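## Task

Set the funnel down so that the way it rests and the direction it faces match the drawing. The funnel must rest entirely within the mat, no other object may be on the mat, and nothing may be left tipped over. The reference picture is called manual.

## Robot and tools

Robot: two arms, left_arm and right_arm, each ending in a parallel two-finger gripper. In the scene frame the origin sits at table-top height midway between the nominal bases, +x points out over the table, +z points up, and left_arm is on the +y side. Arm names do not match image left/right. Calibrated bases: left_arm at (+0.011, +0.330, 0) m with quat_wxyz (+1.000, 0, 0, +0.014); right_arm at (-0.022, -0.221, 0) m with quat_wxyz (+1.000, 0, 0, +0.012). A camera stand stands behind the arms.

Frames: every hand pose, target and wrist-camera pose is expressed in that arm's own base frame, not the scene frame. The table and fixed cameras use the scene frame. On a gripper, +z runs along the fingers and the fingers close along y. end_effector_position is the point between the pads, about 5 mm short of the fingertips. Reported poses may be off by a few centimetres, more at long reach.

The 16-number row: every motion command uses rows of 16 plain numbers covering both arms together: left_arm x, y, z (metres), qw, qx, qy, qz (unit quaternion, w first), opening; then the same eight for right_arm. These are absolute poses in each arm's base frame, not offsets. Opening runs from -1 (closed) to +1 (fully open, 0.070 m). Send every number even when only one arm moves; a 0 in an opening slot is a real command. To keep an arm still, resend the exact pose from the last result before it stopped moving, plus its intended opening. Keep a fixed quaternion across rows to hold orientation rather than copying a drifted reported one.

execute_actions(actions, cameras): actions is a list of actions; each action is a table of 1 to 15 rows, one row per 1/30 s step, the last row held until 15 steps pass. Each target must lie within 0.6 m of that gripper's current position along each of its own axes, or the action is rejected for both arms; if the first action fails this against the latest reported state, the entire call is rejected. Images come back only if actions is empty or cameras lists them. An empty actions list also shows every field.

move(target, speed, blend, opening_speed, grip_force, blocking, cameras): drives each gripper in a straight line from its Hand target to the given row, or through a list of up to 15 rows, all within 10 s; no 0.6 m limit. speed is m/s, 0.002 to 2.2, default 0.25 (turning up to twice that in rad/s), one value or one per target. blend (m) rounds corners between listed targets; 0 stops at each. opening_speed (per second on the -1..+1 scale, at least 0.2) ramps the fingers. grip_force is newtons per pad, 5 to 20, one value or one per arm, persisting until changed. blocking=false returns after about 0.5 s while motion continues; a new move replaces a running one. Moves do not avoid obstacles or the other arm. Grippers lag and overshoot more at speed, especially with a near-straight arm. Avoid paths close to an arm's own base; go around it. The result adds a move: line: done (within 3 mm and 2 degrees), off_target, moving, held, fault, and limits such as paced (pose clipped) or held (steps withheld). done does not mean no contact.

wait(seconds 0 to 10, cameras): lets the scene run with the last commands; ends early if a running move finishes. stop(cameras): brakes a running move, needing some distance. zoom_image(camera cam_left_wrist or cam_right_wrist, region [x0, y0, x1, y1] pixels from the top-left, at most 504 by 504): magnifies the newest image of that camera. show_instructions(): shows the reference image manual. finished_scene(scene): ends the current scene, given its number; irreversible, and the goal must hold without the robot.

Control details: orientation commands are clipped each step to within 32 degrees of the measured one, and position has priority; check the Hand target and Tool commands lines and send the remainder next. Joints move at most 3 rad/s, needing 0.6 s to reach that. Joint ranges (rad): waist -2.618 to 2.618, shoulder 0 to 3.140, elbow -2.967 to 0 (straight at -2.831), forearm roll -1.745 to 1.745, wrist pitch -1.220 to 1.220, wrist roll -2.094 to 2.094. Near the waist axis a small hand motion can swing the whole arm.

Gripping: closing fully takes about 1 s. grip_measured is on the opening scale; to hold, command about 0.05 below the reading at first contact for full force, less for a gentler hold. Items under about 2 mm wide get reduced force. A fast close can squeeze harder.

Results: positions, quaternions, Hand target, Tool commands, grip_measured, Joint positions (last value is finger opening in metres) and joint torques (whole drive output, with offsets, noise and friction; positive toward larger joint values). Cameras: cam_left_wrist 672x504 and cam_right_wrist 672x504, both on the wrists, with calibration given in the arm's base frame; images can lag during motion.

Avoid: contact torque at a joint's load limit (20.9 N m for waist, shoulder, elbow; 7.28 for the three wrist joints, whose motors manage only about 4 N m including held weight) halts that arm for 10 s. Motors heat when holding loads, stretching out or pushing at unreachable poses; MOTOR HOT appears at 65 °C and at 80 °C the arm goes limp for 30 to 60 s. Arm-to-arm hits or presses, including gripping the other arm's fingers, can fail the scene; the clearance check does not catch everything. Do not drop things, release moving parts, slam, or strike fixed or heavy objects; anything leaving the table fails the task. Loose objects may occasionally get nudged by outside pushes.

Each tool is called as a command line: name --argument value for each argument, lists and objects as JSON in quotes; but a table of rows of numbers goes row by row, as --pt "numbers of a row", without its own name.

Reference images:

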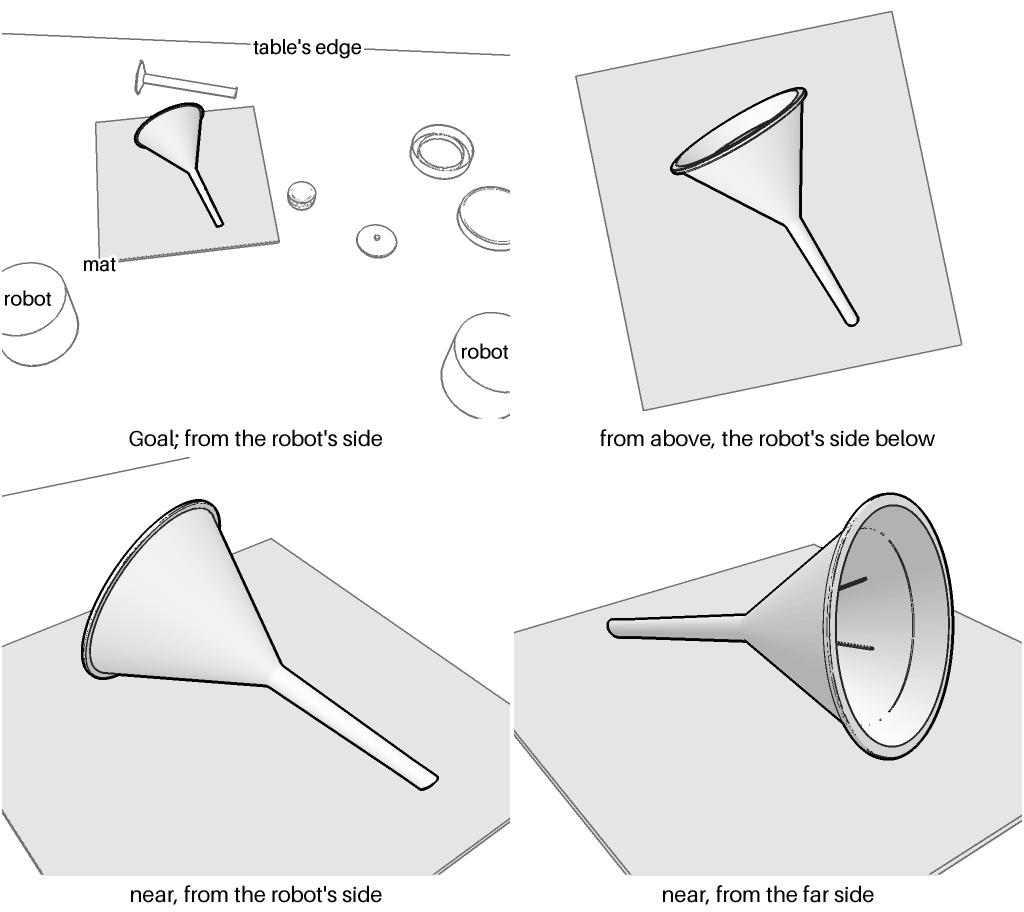

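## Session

execute_actions --actions '[]'

Scene clock: 0.00 s.
left_arm: end_effector_position=(+0.2446, -0.4120, +0.1231) grip_measured=+0.97 end_effector_quat_wxyz=(+0.195, +0.699, +0.688, -0.034) | right_arm: end_effector_position=(+0.0729, -0.2147, +0.1809) grip_measured=+1.00 end_effector_quat_wxyz=(+0.139, +0.124, +0.971, -0.149)
Joint positions: left_arm=[-1.051 1.969 -1.631 0.042 0.924 0.517 0.069] | right_arm=[-1.423 1.049 -0.864 0.205 1.112 -1.228 0.07]
Joint torques (N m): no reading
Hand target: left_arm +0.2446, -0.4120, +0.1231; +0.195, +0.699, +0.688, -0.034 | right_arm +0.0729, -0.2147, +0.1809; +0.139, +0.124, +0.971, -0.149
Tool commands: left_gripper/opening=+1.0 right_gripper/opening=+1.0
camera_calibration:
cam_left_wrist: T_world_to_cam=[[-0.97628, 0.000124004, -0.216511, 0.265213], [-0.0642401, 0.954803, 0.290215, 0.370287], [0.206761, 0.29724, -0.932147, 0.306384], [0, 0, 0, 1]] pos_world=[0.219361, -0.444654, 0.235554]
cam_right_wrist: T_world_to_cam=[[-0.306439, -0.91313, 0.268865, -0.223615], [-0.887836, 0.376042, 0.265215, 0.0973974], [-0.343281, -0.157436, -0.925944, 0.28039], [0, 0, 0, 1]] pos_world=[0.114201, -0.196672, 0.293916]

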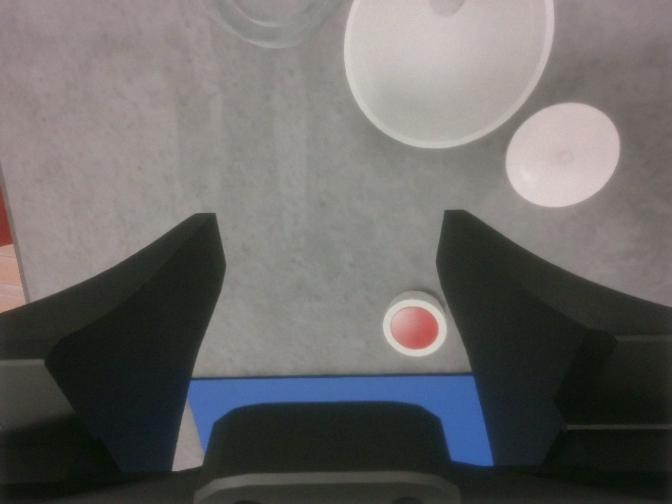

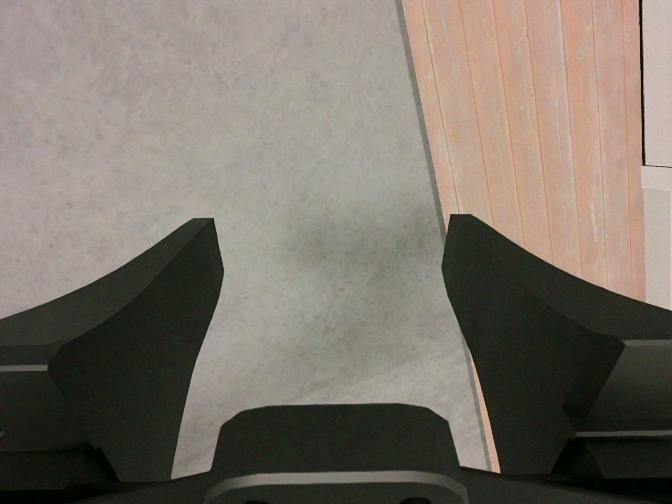

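move --target '[0.2,-0.22,0.36,0.195,0.699,0.688,-0.034,1,0.2,0.0,0.36,0.26,0,0.966,0,1]' --speed 0.4 --cameras '["all"]'

Scene clock: 9.93 s.
left_arm: end_effector_position=(+0.2001, -0.2200, +0.3594) grip_measured=+0.97 end_effector_quat_wxyz=(+0.374, +0.656, +0.655, -0.032) | right_arm: end_effector_position=(+0.2004, -0.0001, +0.3597) grip_measured=+1.00 end_effector_quat_wxyz=(+0.437, +0.000, +0.900, +0.000)
Joint positions: left_arm=[-0.791 1.161 -1.49 -0.059 1.22 0.779 0.069] | right_arm=[-0.002 0.769 -1.232 0.001 1.217 -0.002 0.07]
Joint torques (N m): left_arm=[-0.63 -1.38 -4.58 -0.2 -0.57 0.04] | right_arm=[-0.38 -0.84 -2.8 -0.13 -0.69 0.06]
Hand target: left_arm +0.2001, -0.2201, +0.3596; +0.374, +0.656, +0.655, -0.032 | right_arm +0.2003, +0.0000, +0.3596; +0.437, +0.000, +0.900, +0.000
Off the commanded pose: left_arm 0.001 m, 21 deg | right_arm 0.000 m, 22 deg.
joint sent to its limit (left arm) — joint 5 (wrist pitch), upper limit. The joint targets are off in orientation, not in position.
joint sent to its limit (right arm) — joint 5 (wrist pitch), upper limit. The joint targets are off in orientation, not in position.
move: off_target (left_arm, right_arm)
camera_calibration:
cam_left_wrist: T_world_to_cam=[[-0.887983, -0.113991, -0.445524, 0.312512], [-0.128123, 0.991757, 0.00161491, 0.240174], [0.441667, 0.058516, -0.895269, 0.365842], [0, 0, 0, 1]] pos_world=[0.146697, -0.223978, 0.46637]
cam_right_wrist: T_world_to_cam=[[-0.0300772, -0.999544, -0.00269801, 0.00566497], [-0.956468, 0.0295647, -0.290335, 0.29595], [0.290282, -0.0061519, -0.956921, 0.40765], [0, 0, 0, 1]] pos_world=[0.164904, -0.00057948, 0.476029]

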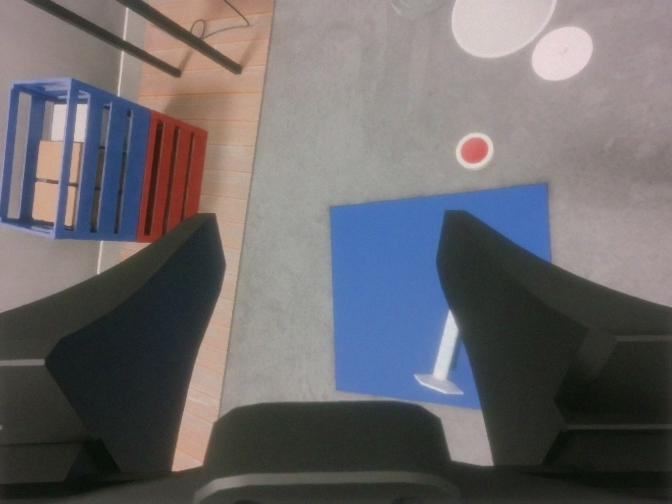

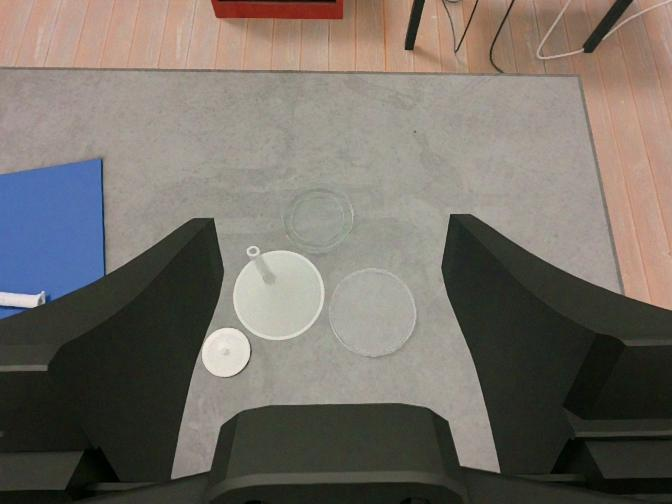

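move --target '[0.214,-0.115,0.13,0,-0.707,0.707,0,0.4,0.2,0.0,0.3,0.437,0,0.9,0,1]' --speed 0.4 --cameras '["all"]'

Scene clock: 75.97 s.
left_arm: end_effector_position=(+0.2139, -0.1153, +0.1294) grip_measured=+0.40 end_effector_quat_wxyz=(-0.209, +0.752, -0.452, +0.432) | right_arm: end_effector_position=(+0.2000, -0.0001, +0.3002) grip_measured=+1.00 end_effector_quat_wxyz=(+0.437, +0.000, +0.899, +0.000)
Joint positions: left_arm=[-1.296 1.046 -0.292 1.277 0.965 2.096 0.049] | right_arm=[-0.001 0.657 -0.94 0.001 1.037 0 0.07]
Joint torques (N m): left_arm=[-0.97 -2.04 -3.27 0.55 0.62 0.35] | right_arm=[-0.19 -0.31 -3.69 -0.16 -1.21 0.08]
Hand target: left_arm +0.2139, -0.1152, +0.1295; -0.209, +0.752, -0.452, +0.432 | right_arm +0.2000, +0.0000, +0.3000; +0.437, +0.000, +0.900, +0.000
Off the commanded pose: left_arm 0.001 m, 63 deg; orientation clipped | right_arm 0.000 m, 0 deg.
joint sent to its limit (left arm) — joint 6 (wrist roll), upper limit. The joint targets are off in orientation, not in position.
move: off_target (left_arm); limits=paced
camera_calibration:
cam_left_wrist: T_world_to_cam=[[0.488141, 0.490458, 0.721921, -0.141552], [-0.32648, -0.664497, 0.672201, -0.0969391], [0.809401, -0.563822, -0.164243, -0.0972522], [0, 0, 0, 1]] pos_world=[0.116165, -0.0498233, 0.151379]
cam_right_wrist: T_world_to_cam=[[-0.0308125, -0.99952, -0.00336734, 0.00589163], [-0.956288, 0.0304596, -0.290836, 0.278444], [0.290798, -0.00574122, -0.956767, 0.350585], [0, 0, 0, 1]] pos_world=[0.164504, -0.000579693, 0.416429]

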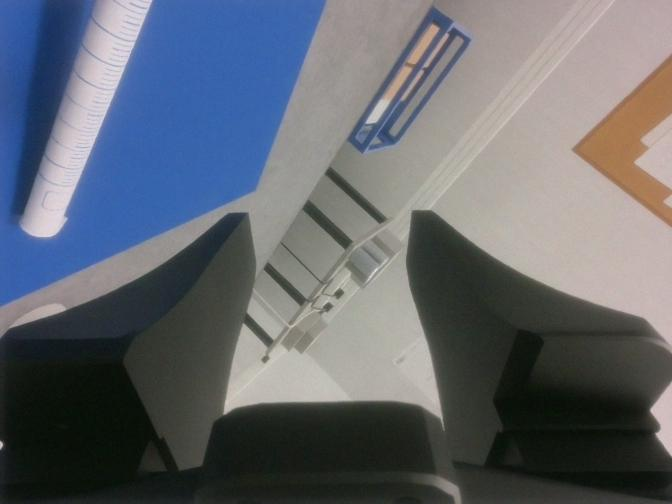

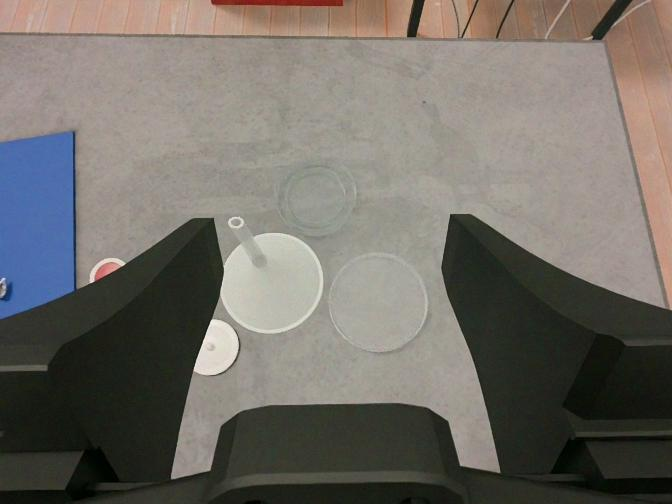

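move --pt "0.214 -0.16 0.2 0.195 0.699 0.688 -0.034 0.4 0.2 0.0 0.3 0.437 0 0.9 0 1" --pt "0.214 -0.115 0.13 0 0.707 0.707 0 0.0 0.2 0.0 0.3 0.437 0 0.9 0 1" --speed 0.4 --cameras '["cam_left_wrist"]'

Scene clock: 89.33 s.
left_arm: end_effector_position=(+0.2137, -0.1150, +0.1292) grip_measured=+0.00 end_effector_quat_wxyz=(+0.017, +0.707, +0.707, +0.005) | right_arm: end_effector_position=(+0.2000, -0.0001, +0.3002) grip_measured=+1.00 end_effector_quat_wxyz=(+0.437, +0.000, +0.899, +0.000)
Joint positions: left_arm=[-0.494 1.4 -0.996 0 1.22 1.077 0.035] | right_arm=[-0.001 0.657 -0.94 0.001 1.037 0 0.07]
Joint torques (N m): left_arm=[0.39 -5.84 -4.99 -0.24 0.01 0.3] | right_arm=[-0.19 1.56 -4.98 -0.15 -1.03 0.08]
Hand target: left_arm +0.2140, -0.1150, +0.1295; +0.017, +0.707, +0.707, +0.005 | right_arm +0.2000, +0.0000, +0.3000; +0.437, +0.000, +0.900, +0.000
Off the commanded pose: left_arm 0.001 m, 2 deg | right_arm 0.000 m, 0 deg.
joint sent to its limit (left arm) — joint 5 (wrist pitch), upper limit. The joint targets still meet the commanded pose.
move: done
camera_calibration:
cam_left_wrist: T_world_to_cam=[[-0.999738, 0.018031, -0.0141343, 0.217305], [0.00667114, 0.819305, 0.57332, 0.0157116], [0.0219178, 0.573075, -0.81921, 0.286704], [0, 0, 0, 1]] pos_world=[0.210859, -0.181094, 0.228935]
Images, in order (width x height): cam_left_wrist 672x504.

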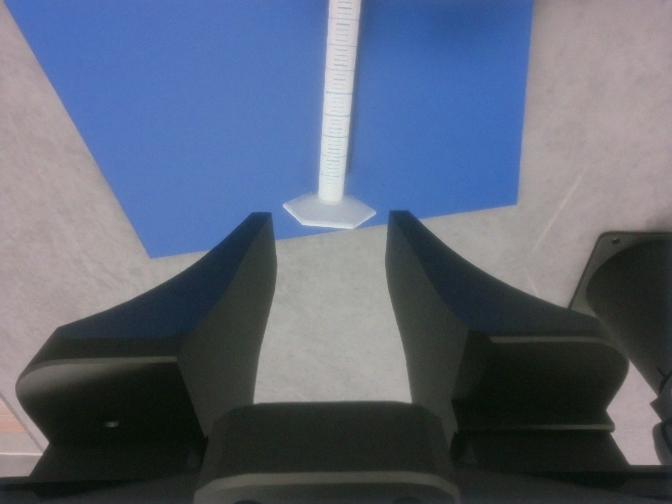

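move --pt "0.2155 -0.112 0.06 0.017 0.707 0.707 0.005 0 0.2 0.0 0.3 0.437 0 0.9 0 1" --pt "0.2155 -0.112 0.0135 0.017 0.707 0.707 0.005 0 0.2 0.0 0.3 0.437 0 0.9 0 1" --pt "0.2155 -0.112 0.0135 0.017 0.707 0.707 0.005 -0.9 0.2 0.0 0.3 0.437 0 0.9 0 1" --pt "0.2155 -0.112 0.07 0.017 0.707 0.707 0.005 -0.9 0.2 0.0 0.3 0.437 0 0.9 0 1" --speed 0.12 --opening_speed 0.9 --grip_force 12 --cameras '["cam_left_wrist"]'

Scene clock: 103.03 s.
left_arm: end_effector_position=(+0.2160, -0.1123, +0.0707) grip_measured=-0.60 end_effector_quat_wxyz=(+0.018, +0.707, +0.707, +0.005) | right_arm: end_effector_position=(+0.2000, -0.0001, +0.3002) grip_measured=+1.00 end_effector_quat_wxyz=(+0.437, +0.000, +0.899, +0.000)
Joint positions: left_arm=[-0.479 1.475 -0.824 -0.001 0.969 1.093 0.014] | right_arm=[-0.001 0.657 -0.94 0.001 1.037 0 0.07]
Joint torques (N m): left_arm=[-0.26 -4.22 -2.7 -0.02 -0.22 0.04] | right_arm=[-0.18 2.13 -4.98 -0.15 -1.03 0.08]
Hand target: left_arm +0.2155, -0.1120, +0.0700; +0.017, +0.707, +0.707, +0.005 | right_arm +0.2000, +0.0000, +0.3000; +0.437, +0.000, +0.900, +0.000
Off the commanded pose: left_arm 0.001 m, 0 deg | right_arm 0.000 m, 0 deg.
grip_force (N): 12, 12
move: done
camera_calibration:
cam_left_wrist: T_world_to_cam=[[-0.999685, 0.0181127, -0.0173567, 0.218886], [0.00493868, 0.820435, 0.571719, 0.0475925], [0.0245954, 0.571453, -0.820266, 0.236564], [0, 0, 0, 1]] pos_world=[0.212764, -0.178197, 0.170635]
Images, in order (width x height): cam_left_wrist 672x504.

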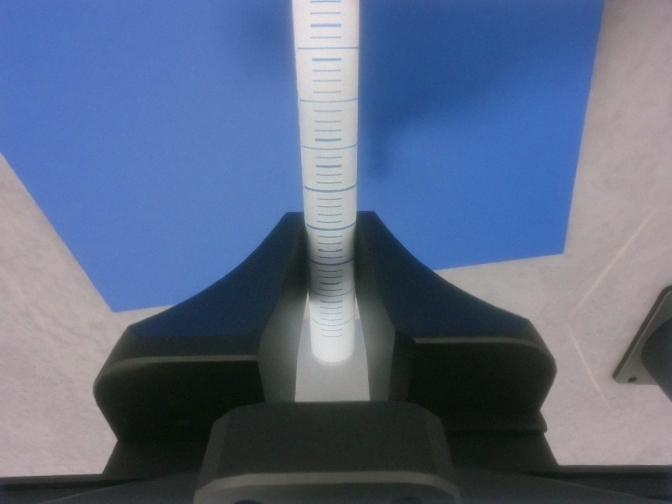

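move --pt "0.445 -0.09 0.08 0.017 0.707 0.707 0.005 -0.9 0.2 0.0 0.3 0.437 0 0.9 0 1" --pt "0.445 -0.09 0.0145 0.017 0.707 0.707 0.005 -0.9 0.2 0.0 0.3 0.437 0 0.9 0 1" --pt "0.445 -0.09 0.0145 0.017 0.707 0.707 0.005 -0.3 0.2 0.0 0.3 0.437 0 0.9 0 1" --pt "0.44 -0.09 0.12 0.017 0.707 0.707 0.005 -0.3 0.2 0.0 0.3 0.437 0 0.9 0 1" --speed '[0.25,0.08,0.1,0.2]' --opening_speed 0.7 --cameras '["cam_left_wrist"]'

Scene clock: 116.40 s.
left_arm: end_effector_position=(+0.4399, -0.0899, +0.1203) grip_measured=-0.30 end_effector_quat_wxyz=(+0.077, +0.704, +0.705, +0.045) | right_arm: end_effector_position=(+0.2000, -0.0001, +0.3002) grip_measured=+1.00 end_effector_quat_wxyz=(+0.437, +0.000, +0.899, +0.000)
Joint positions: left_arm=[-0.196 2.026 -1.767 -0.012 1.22 1.377 0.024] | right_arm=[-0.001 0.657 -0.94 0.001 1.037 0 0.07]
Joint torques (N m): left_arm=[-0.91 -9.15 -3.88 -0.04 -0.09 0.01] | right_arm=[-0.18 2.14 -4.97 -0.15 -1.04 0.08]
Hand target: left_arm +0.4398, -0.0900, +0.1197; +0.077, +0.704, +0.705, +0.045 | right_arm +0.2000, +0.0000, +0.3000; +0.437, +0.000, +0.900, +0.000
Off the commanded pose: left_arm 0.000 m, 8 deg | right_arm 0.000 m, 0 deg.
joint sent to its limit (left arm) — joint 5 (wrist pitch), upper limit. The joint targets are off in orientation, not in position.
grip_force (N): 12, 12
move: off_target (left_arm)
camera_calibration:
cam_left_wrist: T_world_to_cam=[[-0.98755, 0.0131734, -0.15675, 0.454167], [-0.0751752, 0.835803, 0.543858, 0.0397426], [0.138177, 0.548871, -0.824407, 0.20739], [0, 0, 0, 1]] pos_world=[0.422844, -0.15303, 0.22055]
Images, in order (width x height): cam_left_wrist 672x504.

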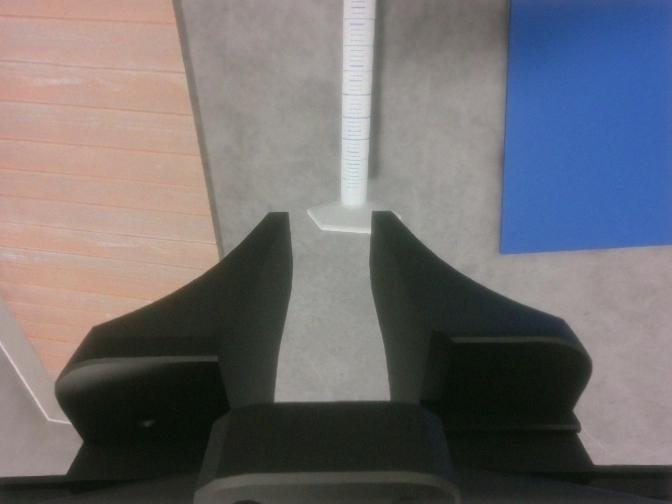

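move --pt "0.3 -0.2 0.26 0.316 0.36 0.868 -0.131 -0.2 0.14 -0.1 0.27 0.437 0 0.9 0 1" --pt "0.17 -0.395 0.135 0.542 0.418 0.635 -0.357 0 0.1 -0.2 0.25 0.139 0.124 0.971 -0.149 1" --speed 0.35 --cameras '["cam_left_wrist"]'

Scene clock: 132.47 s.
left_arm: end_effector_position=(+0.1700, -0.3949, +0.1349) grip_measured=+0.00 end_effector_quat_wxyz=(+0.542, +0.418, +0.635, -0.357) | right_arm: end_effector_position=(+0.1003, -0.2003, +0.2497) grip_measured=+1.00 end_effector_quat_wxyz=(+0.165, +0.126, +0.956, -0.206)
Joint positions: left_arm=[-1.164 1.768 -0.509 0.001 -1.014 0 0.035] | right_arm=[-1.186 0.956 -1.041 0.085 1.216 -0.932 0.07]
Joint torques (N m): left_arm=[-0.87 -6.77 -3.81 -0.19 -1.05 0.09] | right_arm=[-0.19 -2.88 -3.25 0.3 -0.24 0.11]
Hand target: left_arm +0.1700, -0.3950, +0.1350; +0.542, +0.418, +0.635, -0.357 | right_arm +0.1002, -0.2002, +0.2495; +0.164, +0.126, +0.956, -0.206
Off the commanded pose: left_arm 0.000 m, 0 deg | right_arm 0.001 m, 7 deg.
joint sent to its limit (right arm) — joint 5 (wrist pitch), upper limit. The joint targets are off in orientation, not in position.
grip_force (N): 12, 12
move: off_target (right_arm)
camera_calibration:
cam_left_wrist: T_world_to_cam=[[-0.925885, -0.377524, -0.0146189, 0.0100821], [-0.257118, 0.657993, -0.707768, 0.395922], [0.276818, -0.651552, -0.706294, -0.0894775], [0, 0, 0, 1]] pos_world=[0.135902, -0.315007, 0.21717]
Images, in order (width x height): cam_left_wrist 672x504.

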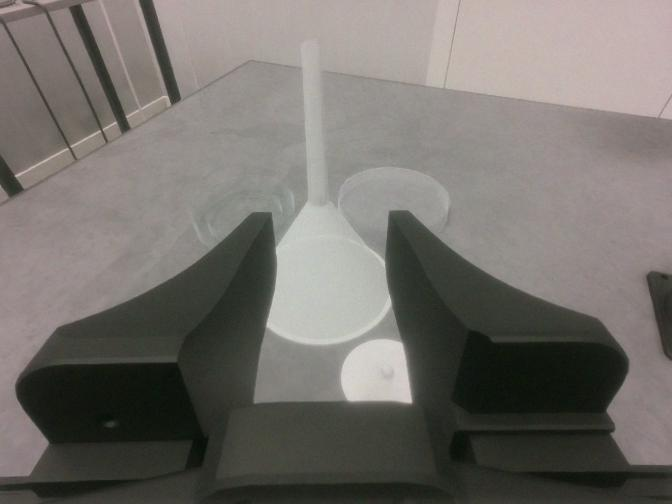

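move --pt "0.181 -0.404 0.115 0.542 0.418 0.635 -0.357 0 0.1 -0.2 0.25 0.165 0.126 0.956 -0.206 1" --pt "0.213 -0.478 0.115 0.542 0.418 0.635 -0.357 0 0.1 -0.2 0.25 0.165 0.126 0.956 -0.206 1" --speed 0.12 --cameras '["cam_left_wrist"]'

Scene clock: 152.63 s.
left_arm: end_effector_position=(+0.2132, -0.4782, +0.1149) grip_measured=+0.00 end_effector_quat_wxyz=(+0.542, +0.418, +0.635, -0.357) | right_arm: end_effector_position=(+0.1002, -0.2001, +0.2501) grip_measured=+1.00 end_effector_quat_wxyz=(+0.165, +0.126, +0.956, -0.207)
Joint positions: left_arm=[-1.142 2.04 -0.896 0.028 -0.9 -0.014 0.035] | right_arm=[-1.188 0.954 -1.041 0.087 1.216 -0.934 0.07]
Joint torques (N m): left_arm=[-0.96 -9.37 -2.78 -0.19 -1.38 0.02] | right_arm=[-1.17 -2.63 -3.61 0.28 -0.07 -0.05]
Hand target: left_arm +0.2130, -0.4780, +0.1150; +0.542, +0.418, +0.635, -0.357 | right_arm +0.1000, -0.2000, +0.2499; +0.165, +0.126, +0.956, -0.206
Off the commanded pose: left_arm 0.000 m, 0 deg | right_arm 0.000 m, 0 deg.
joint sent to its limit (right arm) — joint 5 (wrist pitch), upper limit. The joint targets still meet the commanded pose.
grip_force (N): 12, 12
move: done
camera_calibration:
cam_left_wrist: T_world_to_cam=[[-0.925861, -0.377585, -0.0144993, 0.0181953], [-0.257201, 0.657855, -0.707866, 0.447638], [0.276818, -0.651656, -0.706198, -0.169869], [0, 0, 0, 1]] pos_world=[0.179002, -0.398307, 0.19717]
Images, in order (width x height): cam_left_wrist 672x504.

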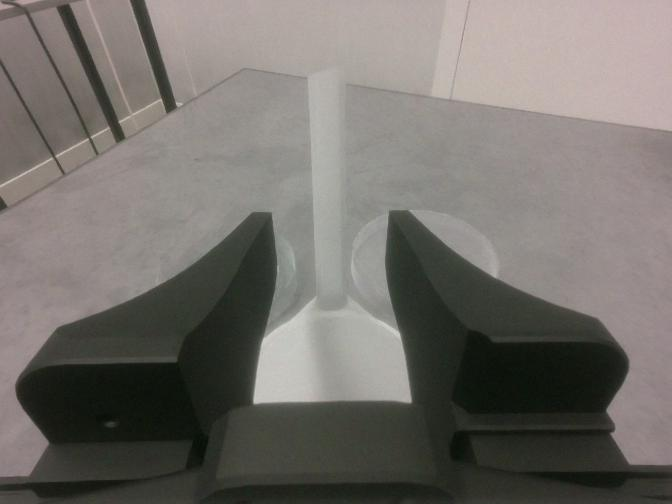

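move --pt "0.214 -0.481 0.115 0.542 0.418 0.635 -0.357 0 0.1 -0.2 0.25 0.165 0.126 0.956 -0.206 1" --pt "0.214 -0.481 0.115 0.542 0.418 0.635 -0.357 -1 0.1 -0.2 0.25 0.165 0.126 0.956 -0.206 1" --pt "0.2 -0.45 0.22 0.542 0.418 0.635 -0.357 -1 0.1 -0.2 0.25 0.165 0.126 0.956 -0.206 1" --speed 0.12 --opening_speed 0.9 --grip_force 18 --cameras '["all"]'

Scene clock: 166.63 s.
left_arm: end_effector_position=(+0.1999, -0.4498, +0.2211) grip_measured=-1.00 end_effector_quat_wxyz=(+0.543, +0.418, +0.635, -0.357) | right_arm: end_effector_position=(+0.1002, -0.2001, +0.2501) grip_measured=+1.00 end_effector_quat_wxyz=(+0.165, +0.126, +0.956, -0.207)
Joint positions: left_arm=[-1.143 1.672 -0.886 0.041 -0.544 -0.032 0] | right_arm=[-1.188 0.954 -1.041 0.087 1.216 -0.934 0.07]
Joint torques (N m): left_arm=[0 -6.19 -4.5 -0.03 -1.46 0.06] | right_arm=[-1.15 -1.6 -4.97 0.21 -0.07 -0.05]
Hand target: left_arm +0.2000, -0.4500, +0.2200; +0.542, +0.418, +0.635, -0.357 | right_arm +0.1000, -0.2000, +0.2499; +0.165, +0.126, +0.956, -0.206
Off the commanded pose: left_arm 0.001 m, 0 deg | right_arm 0.000 m, 0 deg.
joint sent to its limit (right arm) — joint 5 (wrist pitch), upper limit. The joint targets still meet the commanded pose.
grip_force (N): 18, 18
move: done
camera_calibration:
cam_left_wrist: T_world_to_cam=[[-0.925842, -0.377636, -0.0144322, 0.0181748], [-0.256734, 0.656535, -0.70926, 0.500297], [0.277317, -0.652957, -0.704799, -0.073681], [0, 0, 0, 1]] pos_world=[0.165703, -0.36971, 0.303173]
cam_right_wrist: T_world_to_cam=[[-0.334516, -0.869192, 0.364148, -0.232701], [-0.890586, 0.417923, 0.179433, 0.127873], [-0.308148, -0.264282, -0.913893, 0.328131], [0, 0, 0, 1]] pos_world=[0.137153, -0.168984, 0.361669]

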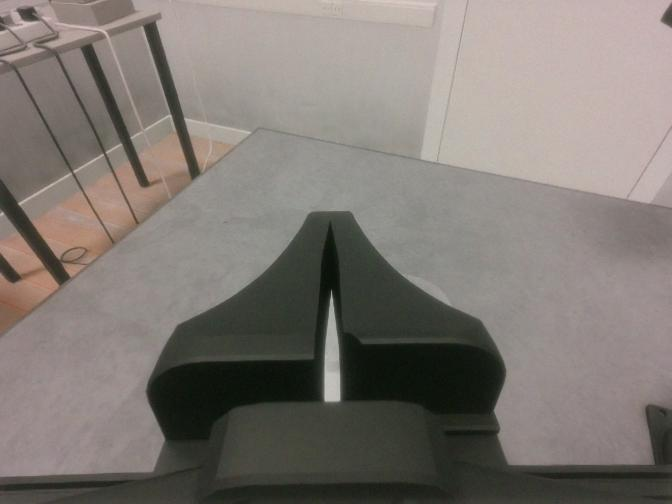

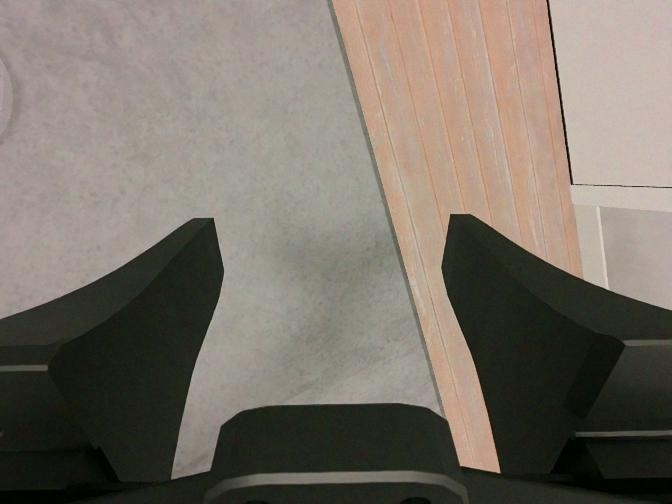

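move --pt "0.175 -0.39 0.2 0.542 0.418 0.635 -0.357 0 0.1 -0.2 0.25 0.165 0.126 0.956 -0.206 1" --pt "0.181 -0.404 0.115 0.542 0.418 0.635 -0.357 0 0.1 -0.2 0.25 0.165 0.126 0.956 -0.206 1" --speed 0.25 --cameras '["cam_left_wrist"]'

Scene clock: 174.60 s.
left_arm: end_effector_position=(+0.1812, -0.4038, +0.1140) grip_measured=+0.00 end_effector_quat_wxyz=(+0.542, +0.418, +0.636, -0.357) | right_arm: end_effector_position=(+0.1002, -0.2001, +0.2501) grip_measured=+1.00 end_effector_quat_wxyz=(+0.165, +0.126, +0.956, -0.207)
Joint positions: left_arm=[-1.134 1.881 -0.547 0.034 -1.088 -0.012 0.035] | right_arm=[-1.188 0.954 -1.041 0.087 1.216 -0.934 0.07]
Joint torques (N m): left_arm=[-1.13 -8.4 -3.55 -0.19 -1.03 0.3] | right_arm=[-1.16 -0.79 -4.97 0.15 -0.07 -0.05]
Hand target: left_arm +0.1810, -0.4040, +0.1150; +0.542, +0.418, +0.635, -0.357 | right_arm +0.1000, -0.2000, +0.2499; +0.165, +0.126, +0.956, -0.206
Off the commanded pose: left_arm 0.001 m, 0 deg | right_arm 0.000 m, 0 deg.
joint sent to its limit (right arm) — joint 5 (wrist pitch), upper limit. The joint targets still meet the commanded pose.
grip_force (N): 18, 18
move: done
camera_calibration:
cam_left_wrist: T_world_to_cam=[[-0.925833, -0.377677, -0.0139068, 0.0165536], [-0.258184, 0.658923, -0.706513, 0.39028], [0.275998, -0.650523, -0.707563, -0.112359], [0, 0, 0, 1]] pos_world=[0.147101, -0.324005, 0.196468]
Images, in order (width x height): cam_left_wrist 672x504.

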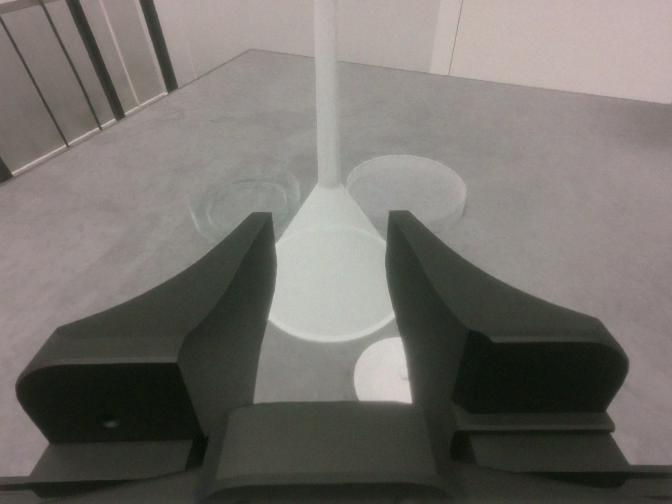

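move --pt "0.2225 -0.4965 0.115 0.542 0.418 0.635 -0.357 0 0.1 -0.2 0.25 0.165 0.126 0.956 -0.206 1" --pt "0.2225 -0.4965 0.115 0.542 0.418 0.635 -0.357 -1 0.1 -0.2 0.25 0.165 0.126 0.956 -0.206 1" --speed 0.12 --opening_speed 0.7 --cameras '["cam_left_wrist"]'

Scene clock: 190.17 s.
left_arm: end_effector_position=(+0.2229, -0.4963, +0.1145) grip_measured=-0.72 end_effector_quat_wxyz=(+0.542, +0.418, +0.636, -0.357) | right_arm: end_effector_position=(+0.1002, -0.2001, +0.2501) grip_measured=+1.00 end_effector_quat_wxyz=(+0.165, +0.126, +0.956, -0.207)
Joint positions: left_arm=[-1.139 2.085 -0.991 0.033 -0.849 -0.018 0.01] | right_arm=[-1.188 0.954 -1.041 0.087 1.216 -0.934 0.07]
Joint torques (N m): left_arm=[-0.76 -11.26 -3.06 -0.09 -1.33 0.03] | right_arm=[-1.17 -0.36 -4.98 0.08 -0.07 -0.05]
Hand target: left_arm +0.2225, -0.4965, +0.1150; +0.542, +0.418, +0.635, -0.357 | right_arm +0.1000, -0.2000, +0.2499; +0.165, +0.126, +0.956, -0.206
Off the commanded pose: left_arm 0.001 m, 0 deg | right_arm 0.000 m, 0 deg.
joint sent to its limit (right arm) — joint 5 (wrist pitch), upper limit. The joint targets still meet the commanded pose.
grip_force (N): 18, 18
move: done
camera_calibration:
cam_left_wrist: T_world_to_cam=[[-0.925549, -0.378361, -0.014193, 0.0198596], [-0.258225, 0.658201, -0.707172, 0.462162], [0.276908, -0.650857, -0.7069, -0.184101], [0, 0, 0, 1]] pos_world=[0.188702, -0.416505, 0.196969]
Images, in order (width x height): cam_left_wrist 672x504.

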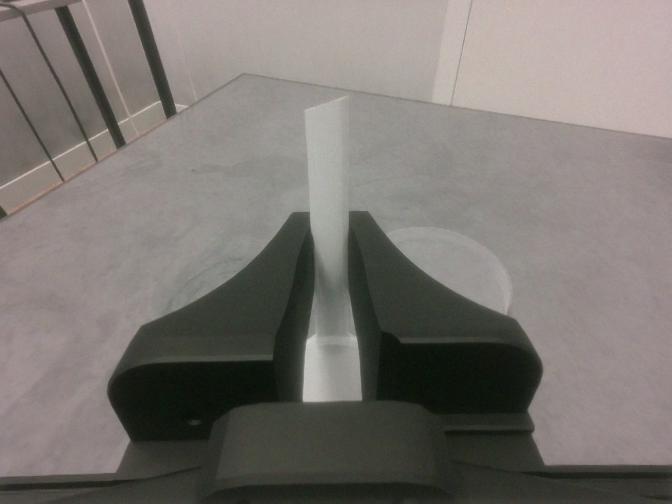

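move --pt "0.215 -0.46 0.24 0.542 0.418 0.635 -0.357 -1 0.1 -0.2 0.25 0.165 0.126 0.956 -0.206 1" --pt "0.26 -0.30 0.25 0.138 0.6 0.781 -0.106 -1 0.1 -0.2 0.25 0.165 0.126 0.956 -0.206 1" --pt "0.24 -0.22 0.2 -0.047 0.84 0.535 0.073 -1 0.1 -0.2 0.25 0.165 0.126 0.956 -0.206 1" --pt "0.209 -0.187 0.13 -0.0549 0.944 0.2478 0.2093 -1 0.1 -0.2 0.25 0.165 0.126 0.956 -0.206 1" --speed '[0.15,0.25,0.25,0.25]' --cameras '["cam_left_wrist"]'

Scene clock: 210.20 s.
left_arm: end_effector_position=(+0.2088, -0.1868, +0.1296) grip_measured=-0.72 end_effector_quat_wxyz=(-0.055, +0.944, +0.247, +0.210) | right_arm: end_effector_position=(+0.1002, -0.2001, +0.2501) grip_measured=+1.00 end_effector_quat_wxyz=(+0.165, +0.126, +0.956, -0.207)
Joint positions: left_arm=[-1.071 1.525 -1.042 0.467 1.22 1.386 0.01] | right_arm=[-1.188 0.954 -1.041 0.087 1.216 -0.934 0.07]
Joint torques (N m): left_arm=[0 -5.32 -4.75 0.2 0.41 0.13] | right_arm=[-1.14 -0.33 -4.98 0.04 -0.07 -0.04]
Hand target: left_arm +0.2090, -0.1870, +0.1299; -0.055, +0.944, +0.248, +0.209 | right_arm +0.1000, -0.2000, +0.2499; +0.165, +0.126, +0.956, -0.206
Off the commanded pose: left_arm 0.000 m, 0 deg | right_arm 0.000 m, 0 deg.
joint sent to its limit (left arm) — joint 5 (wrist pitch), upper limit. The joint targets still meet the commanded pose.
joint sent to its limit (right arm) — joint 5 (wrist pitch), upper limit. The joint targets still meet the commanded pose.
grip_force (N): 18, 18
move: done
camera_calibration:
cam_left_wrist: T_world_to_cam=[[-0.481857, 0.87594, 0.0233044, 0.260923], [0.435684, 0.216427, 0.873693, -0.166879], [0.760259, 0.431149, -0.48592, 0.104449], [0, 0, 0, 1]] pos_world=[0.119027, -0.237469, 0.190474]
Images, in order (width x height): cam_left_wrist 672x504.

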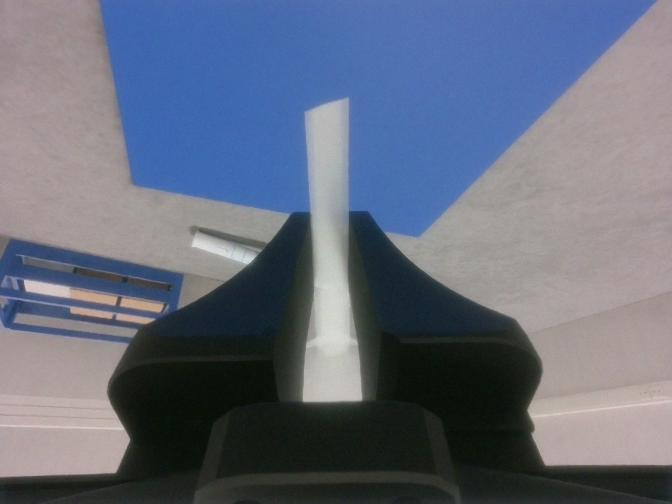

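move --pt "0.209 -0.187 0.035 -0.0549 0.944 0.2478 0.2093 -1 0.1 -0.2 0.25 0.165 0.126 0.956 -0.206 1" --pt "0.209 -0.187 0.024 -0.0549 0.944 0.2478 0.2093 -1 0.1 -0.2 0.25 0.165 0.126 0.956 -0.206 1" --speed '[0.12,0.03]' --cameras '["cam_left_wrist"]'

Scene clock: 221.90 s.
left_arm: end_effector_position=(+0.2090, -0.1873, +0.0239) grip_measured=-0.72 end_effector_quat_wxyz=(-0.055, +0.944, +0.248, +0.209) | right_arm: end_effector_position=(+0.1002, -0.2001, +0.2501) grip_measured=+1.00 end_effector_quat_wxyz=(+0.165, +0.126, +0.956, -0.207)
Joint positions: left_arm=[-1.071 1.724 -0.801 0.605 0.838 1.123 0.01] | right_arm=[-1.188 0.954 -1.041 0.087 1.216 -0.934 0.07]
Joint torques (N m): left_arm=[-0.29 -5.94 -3.06 0.14 0.42 0.21] | right_arm=[-1.14 -0.39 -5 0.04 -0.07 -0.05]
Hand target: left_arm +0.2090, -0.1870, +0.0240; -0.055, +0.944, +0.248, +0.209 | right_arm +0.1000, -0.2000, +0.2499; +0.165, +0.126, +0.956, -0.206
Off the commanded pose: left_arm 0.000 m, 0 deg | right_arm 0.000 m, 0 deg.
joint sent to its limit (right arm) — joint 5 (wrist pitch), upper limit. The joint targets still meet the commanded pose.
grip_force (N): 18, 18
move: done
camera_calibration:
cam_left_wrist: T_world_to_cam=[[-0.482881, 0.875414, 0.0218334, 0.26404], [0.435303, 0.218331, 0.873409, -0.0740739], [0.759827, 0.431257, -0.486498, 0.0533248], [0, 0, 0, 1]] pos_world=[0.119227, -0.237968, 0.0848743]
Images, in order (width x height): cam_left_wrist 672x504.

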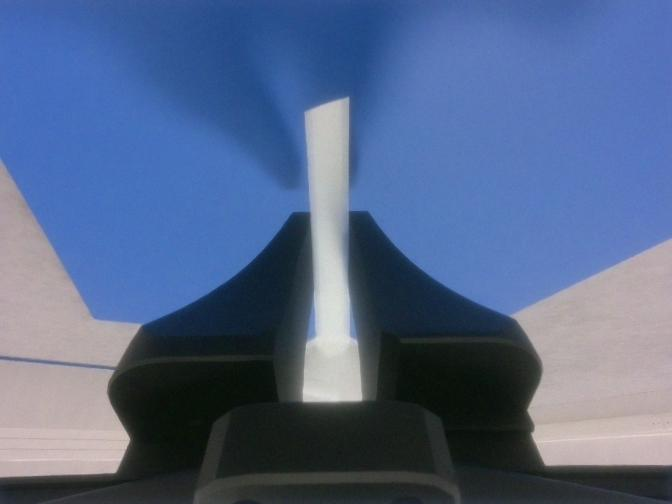

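move --target '[0.209,-0.187,0.017,-0.0549,0.944,0.2478,0.2093,-1,0.1,-0.2,0.25,0.165,0.126,0.956,-0.206,1]' --speed 0.03 --cameras '["cam_left_wrist"]'

Scene clock: 230.50 s.
left_arm: end_effector_position=(+0.2090, -0.1873, +0.0172) grip_measured=-0.72 end_effector_quat_wxyz=(-0.054, +0.944, +0.248, +0.209) | right_arm: end_effector_position=(+0.1002, -0.2001, +0.2501) grip_measured=+1.00 end_effector_quat_wxyz=(+0.165, +0.126, +0.956, -0.207)
Joint positions: left_arm=[-1.071 1.742 -0.79 0.62 0.814 1.1 0.01] | right_arm=[-1.188 0.954 -1.041 0.087 1.216 -0.934 0.07]
Joint torques (N m): left_arm=[-0.95 -5.39 -2.72 0.2 0.26 0.11] | right_arm=[-1.14 -0.45 -4.99 0.05 -0.07 -0.04]
Hand target: left_arm +0.2090, -0.1870, +0.0170; -0.055, +0.944, +0.248, +0.209 | right_arm +0.1000, -0.2000, +0.2499; +0.165, +0.126, +0.956, -0.206
Off the commanded pose: left_arm 0.000 m, 0 deg | right_arm 0.000 m, 0 deg.
joint sent to its limit (right arm) — joint 5 (wrist pitch), upper limit. The joint targets still meet the commanded pose.
grip_force (N): 18, 18
move: done
camera_calibration:
cam_left_wrist: T_world_to_cam=[[-0.482987, 0.875371, 0.0211824, 0.264327], [0.435066, 0.218914, 0.873381, -0.0680315], [0.759896, 0.431047, -0.486576, 0.0500567], [0, 0, 0, 1]] pos_world=[0.119227, -0.238068, 0.0781748]
Images, in order (width x height): cam_left_wrist 672x504.

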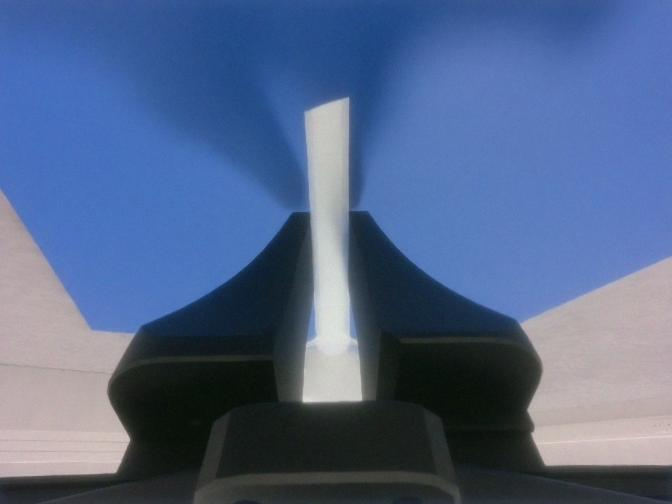

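move --target '[0.209,-0.187,0.0115,-0.0549,0.944,0.2478,0.2093,-1,0.1,-0.2,0.25,0.165,0.126,0.956,-0.206,1]' --speed 0.02 --cameras '["cam_left_wrist"]'

Scene clock: 235.90 s.
left_arm: end_effector_position=(+0.2089, -0.1871, +0.0114) grip_measured=-0.72 end_effector_quat_wxyz=(-0.055, +0.944, +0.248, +0.209) | right_arm: end_effector_position=(+0.1002, -0.2001, +0.2501) grip_measured=+1.00 end_effector_quat_wxyz=(+0.165, +0.126, +0.956, -0.207)
Joint positions: left_arm=[-1.071 1.758 -0.782 0.633 0.795 1.081 0.01] | right_arm=[-1.188 0.954 -1.041 0.087 1.216 -0.934 0.07]
Joint torques (N m): left_arm=[-0.87 -5.74 -2.65 0.2 0.22 0.09] | right_arm=[-1.13 -0.5 -4.99 0.05 -0.07 -0.05]
Hand target: left_arm +0.2090, -0.1870, +0.0115; -0.055, +0.944, +0.248, +0.209 | right_arm +0.1000, -0.2000, +0.2499; +0.165, +0.126, +0.956, -0.206
Off the commanded pose: left_arm 0.000 m, 0 deg | right_arm 0.000 m, 0 deg.
joint sent to its limit (right arm) — joint 5 (wrist pitch), upper limit. The joint targets still meet the commanded pose.
grip_force (N): 18, 18
move: done
camera_calibration:
cam_left_wrist: T_world_to_cam=[[-0.482829, 0.875429, 0.0223744, 0.264183], [0.435544, 0.217895, 0.873397, -0.0633093], [0.759722, 0.431447, -0.486494, 0.0472577], [0, 0, 0, 1]] pos_world=[0.119226, -0.237868, 0.0723738]
Images, in order (width x height): cam_left_wrist 672x504.

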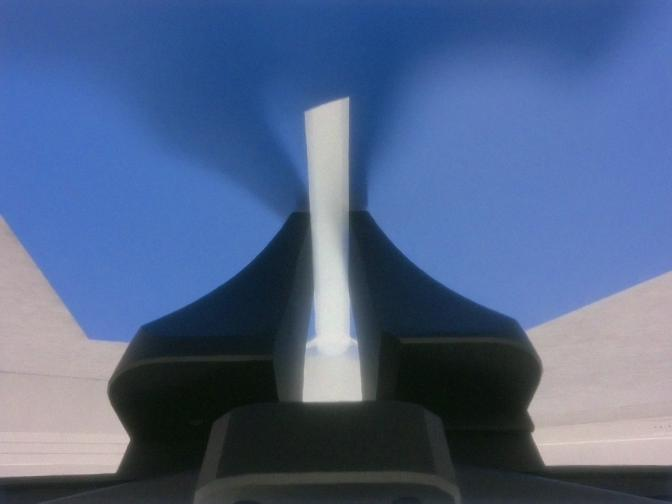

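move --target '[0.209,-0.187,0.005,-0.0549,0.944,0.2478,0.2093,-1,0.1,-0.2,0.25,0.165,0.126,0.956,-0.206,1]' --speed 0.02 --cameras '["cam_left_wrist"]'

Scene clock: 242.70 s.
left_arm: end_effector_position=(+0.2096, -0.1880, +0.0057) grip_measured=-0.72 end_effector_quat_wxyz=(-0.053, +0.944, +0.247, +0.210) | right_arm: end_effector_position=(+0.1002, -0.2001, +0.2501) grip_measured=+1.00 end_effector_quat_wxyz=(+0.165, +0.126, +0.956, -0.207)
Joint positions: left_arm=[-1.071 1.775 -0.775 0.652 0.772 1.058 0.01] | right_arm=[-1.188 0.954 -1.041 0.087 1.216 -0.934 0.07]
Joint torques (N m): left_arm=[-0.3 2.44 0.95 -1.55 -1.81 0.11] | right_arm=[-1.11 -0.57 -4.99 0.04 -0.07 -0.05]
Hand target: left_arm +0.2090, -0.1870, +0.0050; -0.055, +0.944, +0.248, +0.209 | right_arm +0.1000, -0.2000, +0.2499; +0.165, +0.126, +0.956, -0.206
Off the commanded pose: left_arm 0.001 m, 0 deg | right_arm 0.000 m, 0 deg.
joint sent to its limit (right arm) — joint 5 (wrist pitch), upper limit. The joint targets still meet the commanded pose.
grip_force (N): 18, 18
move: done
camera_calibration:
cam_left_wrist: T_world_to_cam=[[-0.481207, 0.87641, 0.0185631, 0.265331], [0.433699, 0.21962, 0.873883, -0.0576912], [0.761804, 0.42857, -0.485781, 0.0434119], [0, 0, 0, 1]] pos_world=[0.119628, -0.238473, 0.0665787]
Images, in order (width x height): cam_left_wrist 672x504.

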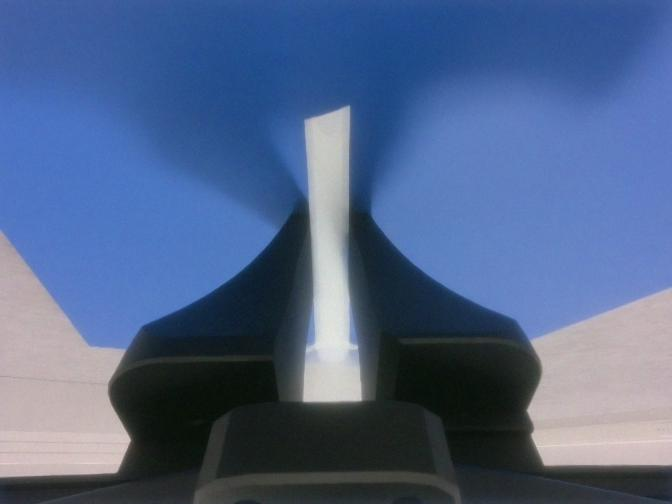

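move --pt "0.209 -0.187 0.0065 -0.0549 0.944 0.2478 0.2093 -0.2 0.1 -0.2 0.25 0.165 0.126 0.956 -0.206 1" --pt "0.172 -0.208 0.1 -0.0549 0.944 0.2478 0.2093 -0.2 0.1 -0.2 0.25 0.165 0.126 0.956 -0.206 1" --speed 0.1 --opening_speed 0.3 --cameras '["cam_left_wrist"]'

Scene clock: 258.20 s.
left_arm: end_effector_position=(+0.1720, -0.2085, +0.1006) grip_measured=-0.20 end_effector_quat_wxyz=(-0.054, +0.944, +0.248, +0.209) | right_arm: end_effector_position=(+0.1002, -0.2001, +0.2501) grip_measured=+1.00 end_effector_quat_wxyz=(+0.165, +0.126, +0.956, -0.207)
Joint positions: left_arm=[-1.23 1.577 -0.978 0.467 1.179 1.19 0.028] | right_arm=[-1.188 0.954 -1.041 0.087 1.216 -0.934 0.07]
Joint torques (N m): left_arm=[-0.14 -5.57 -3.39 0.25 -0.03 0.22] | right_arm=[-1.12 -0.7 -4.97 0.05 -0.08 -0.04]
Hand target: left_arm +0.1720, -0.2080, +0.1000; -0.055, +0.944, +0.248, +0.209 | right_arm +0.1000, -0.2000, +0.2499; +0.165, +0.126, +0.956, -0.206
Off the commanded pose: left_arm 0.001 m, 0 deg | right_arm 0.000 m, 0 deg.
joint sent to its limit (right arm) — joint 5 (wrist pitch), upper limit. The joint targets still meet the commanded pose.
grip_force (N): 18, 18
move: done
camera_calibration:
cam_left_wrist: T_world_to_cam=[[-0.483298, 0.875226, 0.0200487, 0.26338], [0.434686, 0.220029, 0.87329, -0.119864], [0.759915, 0.430775, -0.486788, 0.127735], [0, 0, 0, 1]] pos_world=[0.082327, -0.259168, 0.161575]
Images, in order (width x height): cam_left_wrist 672x504.

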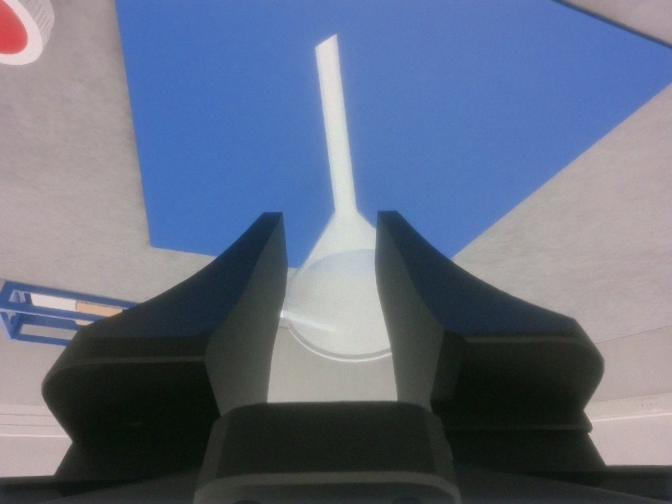

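finished_scene --scene 2

The scene is finished: the task was done.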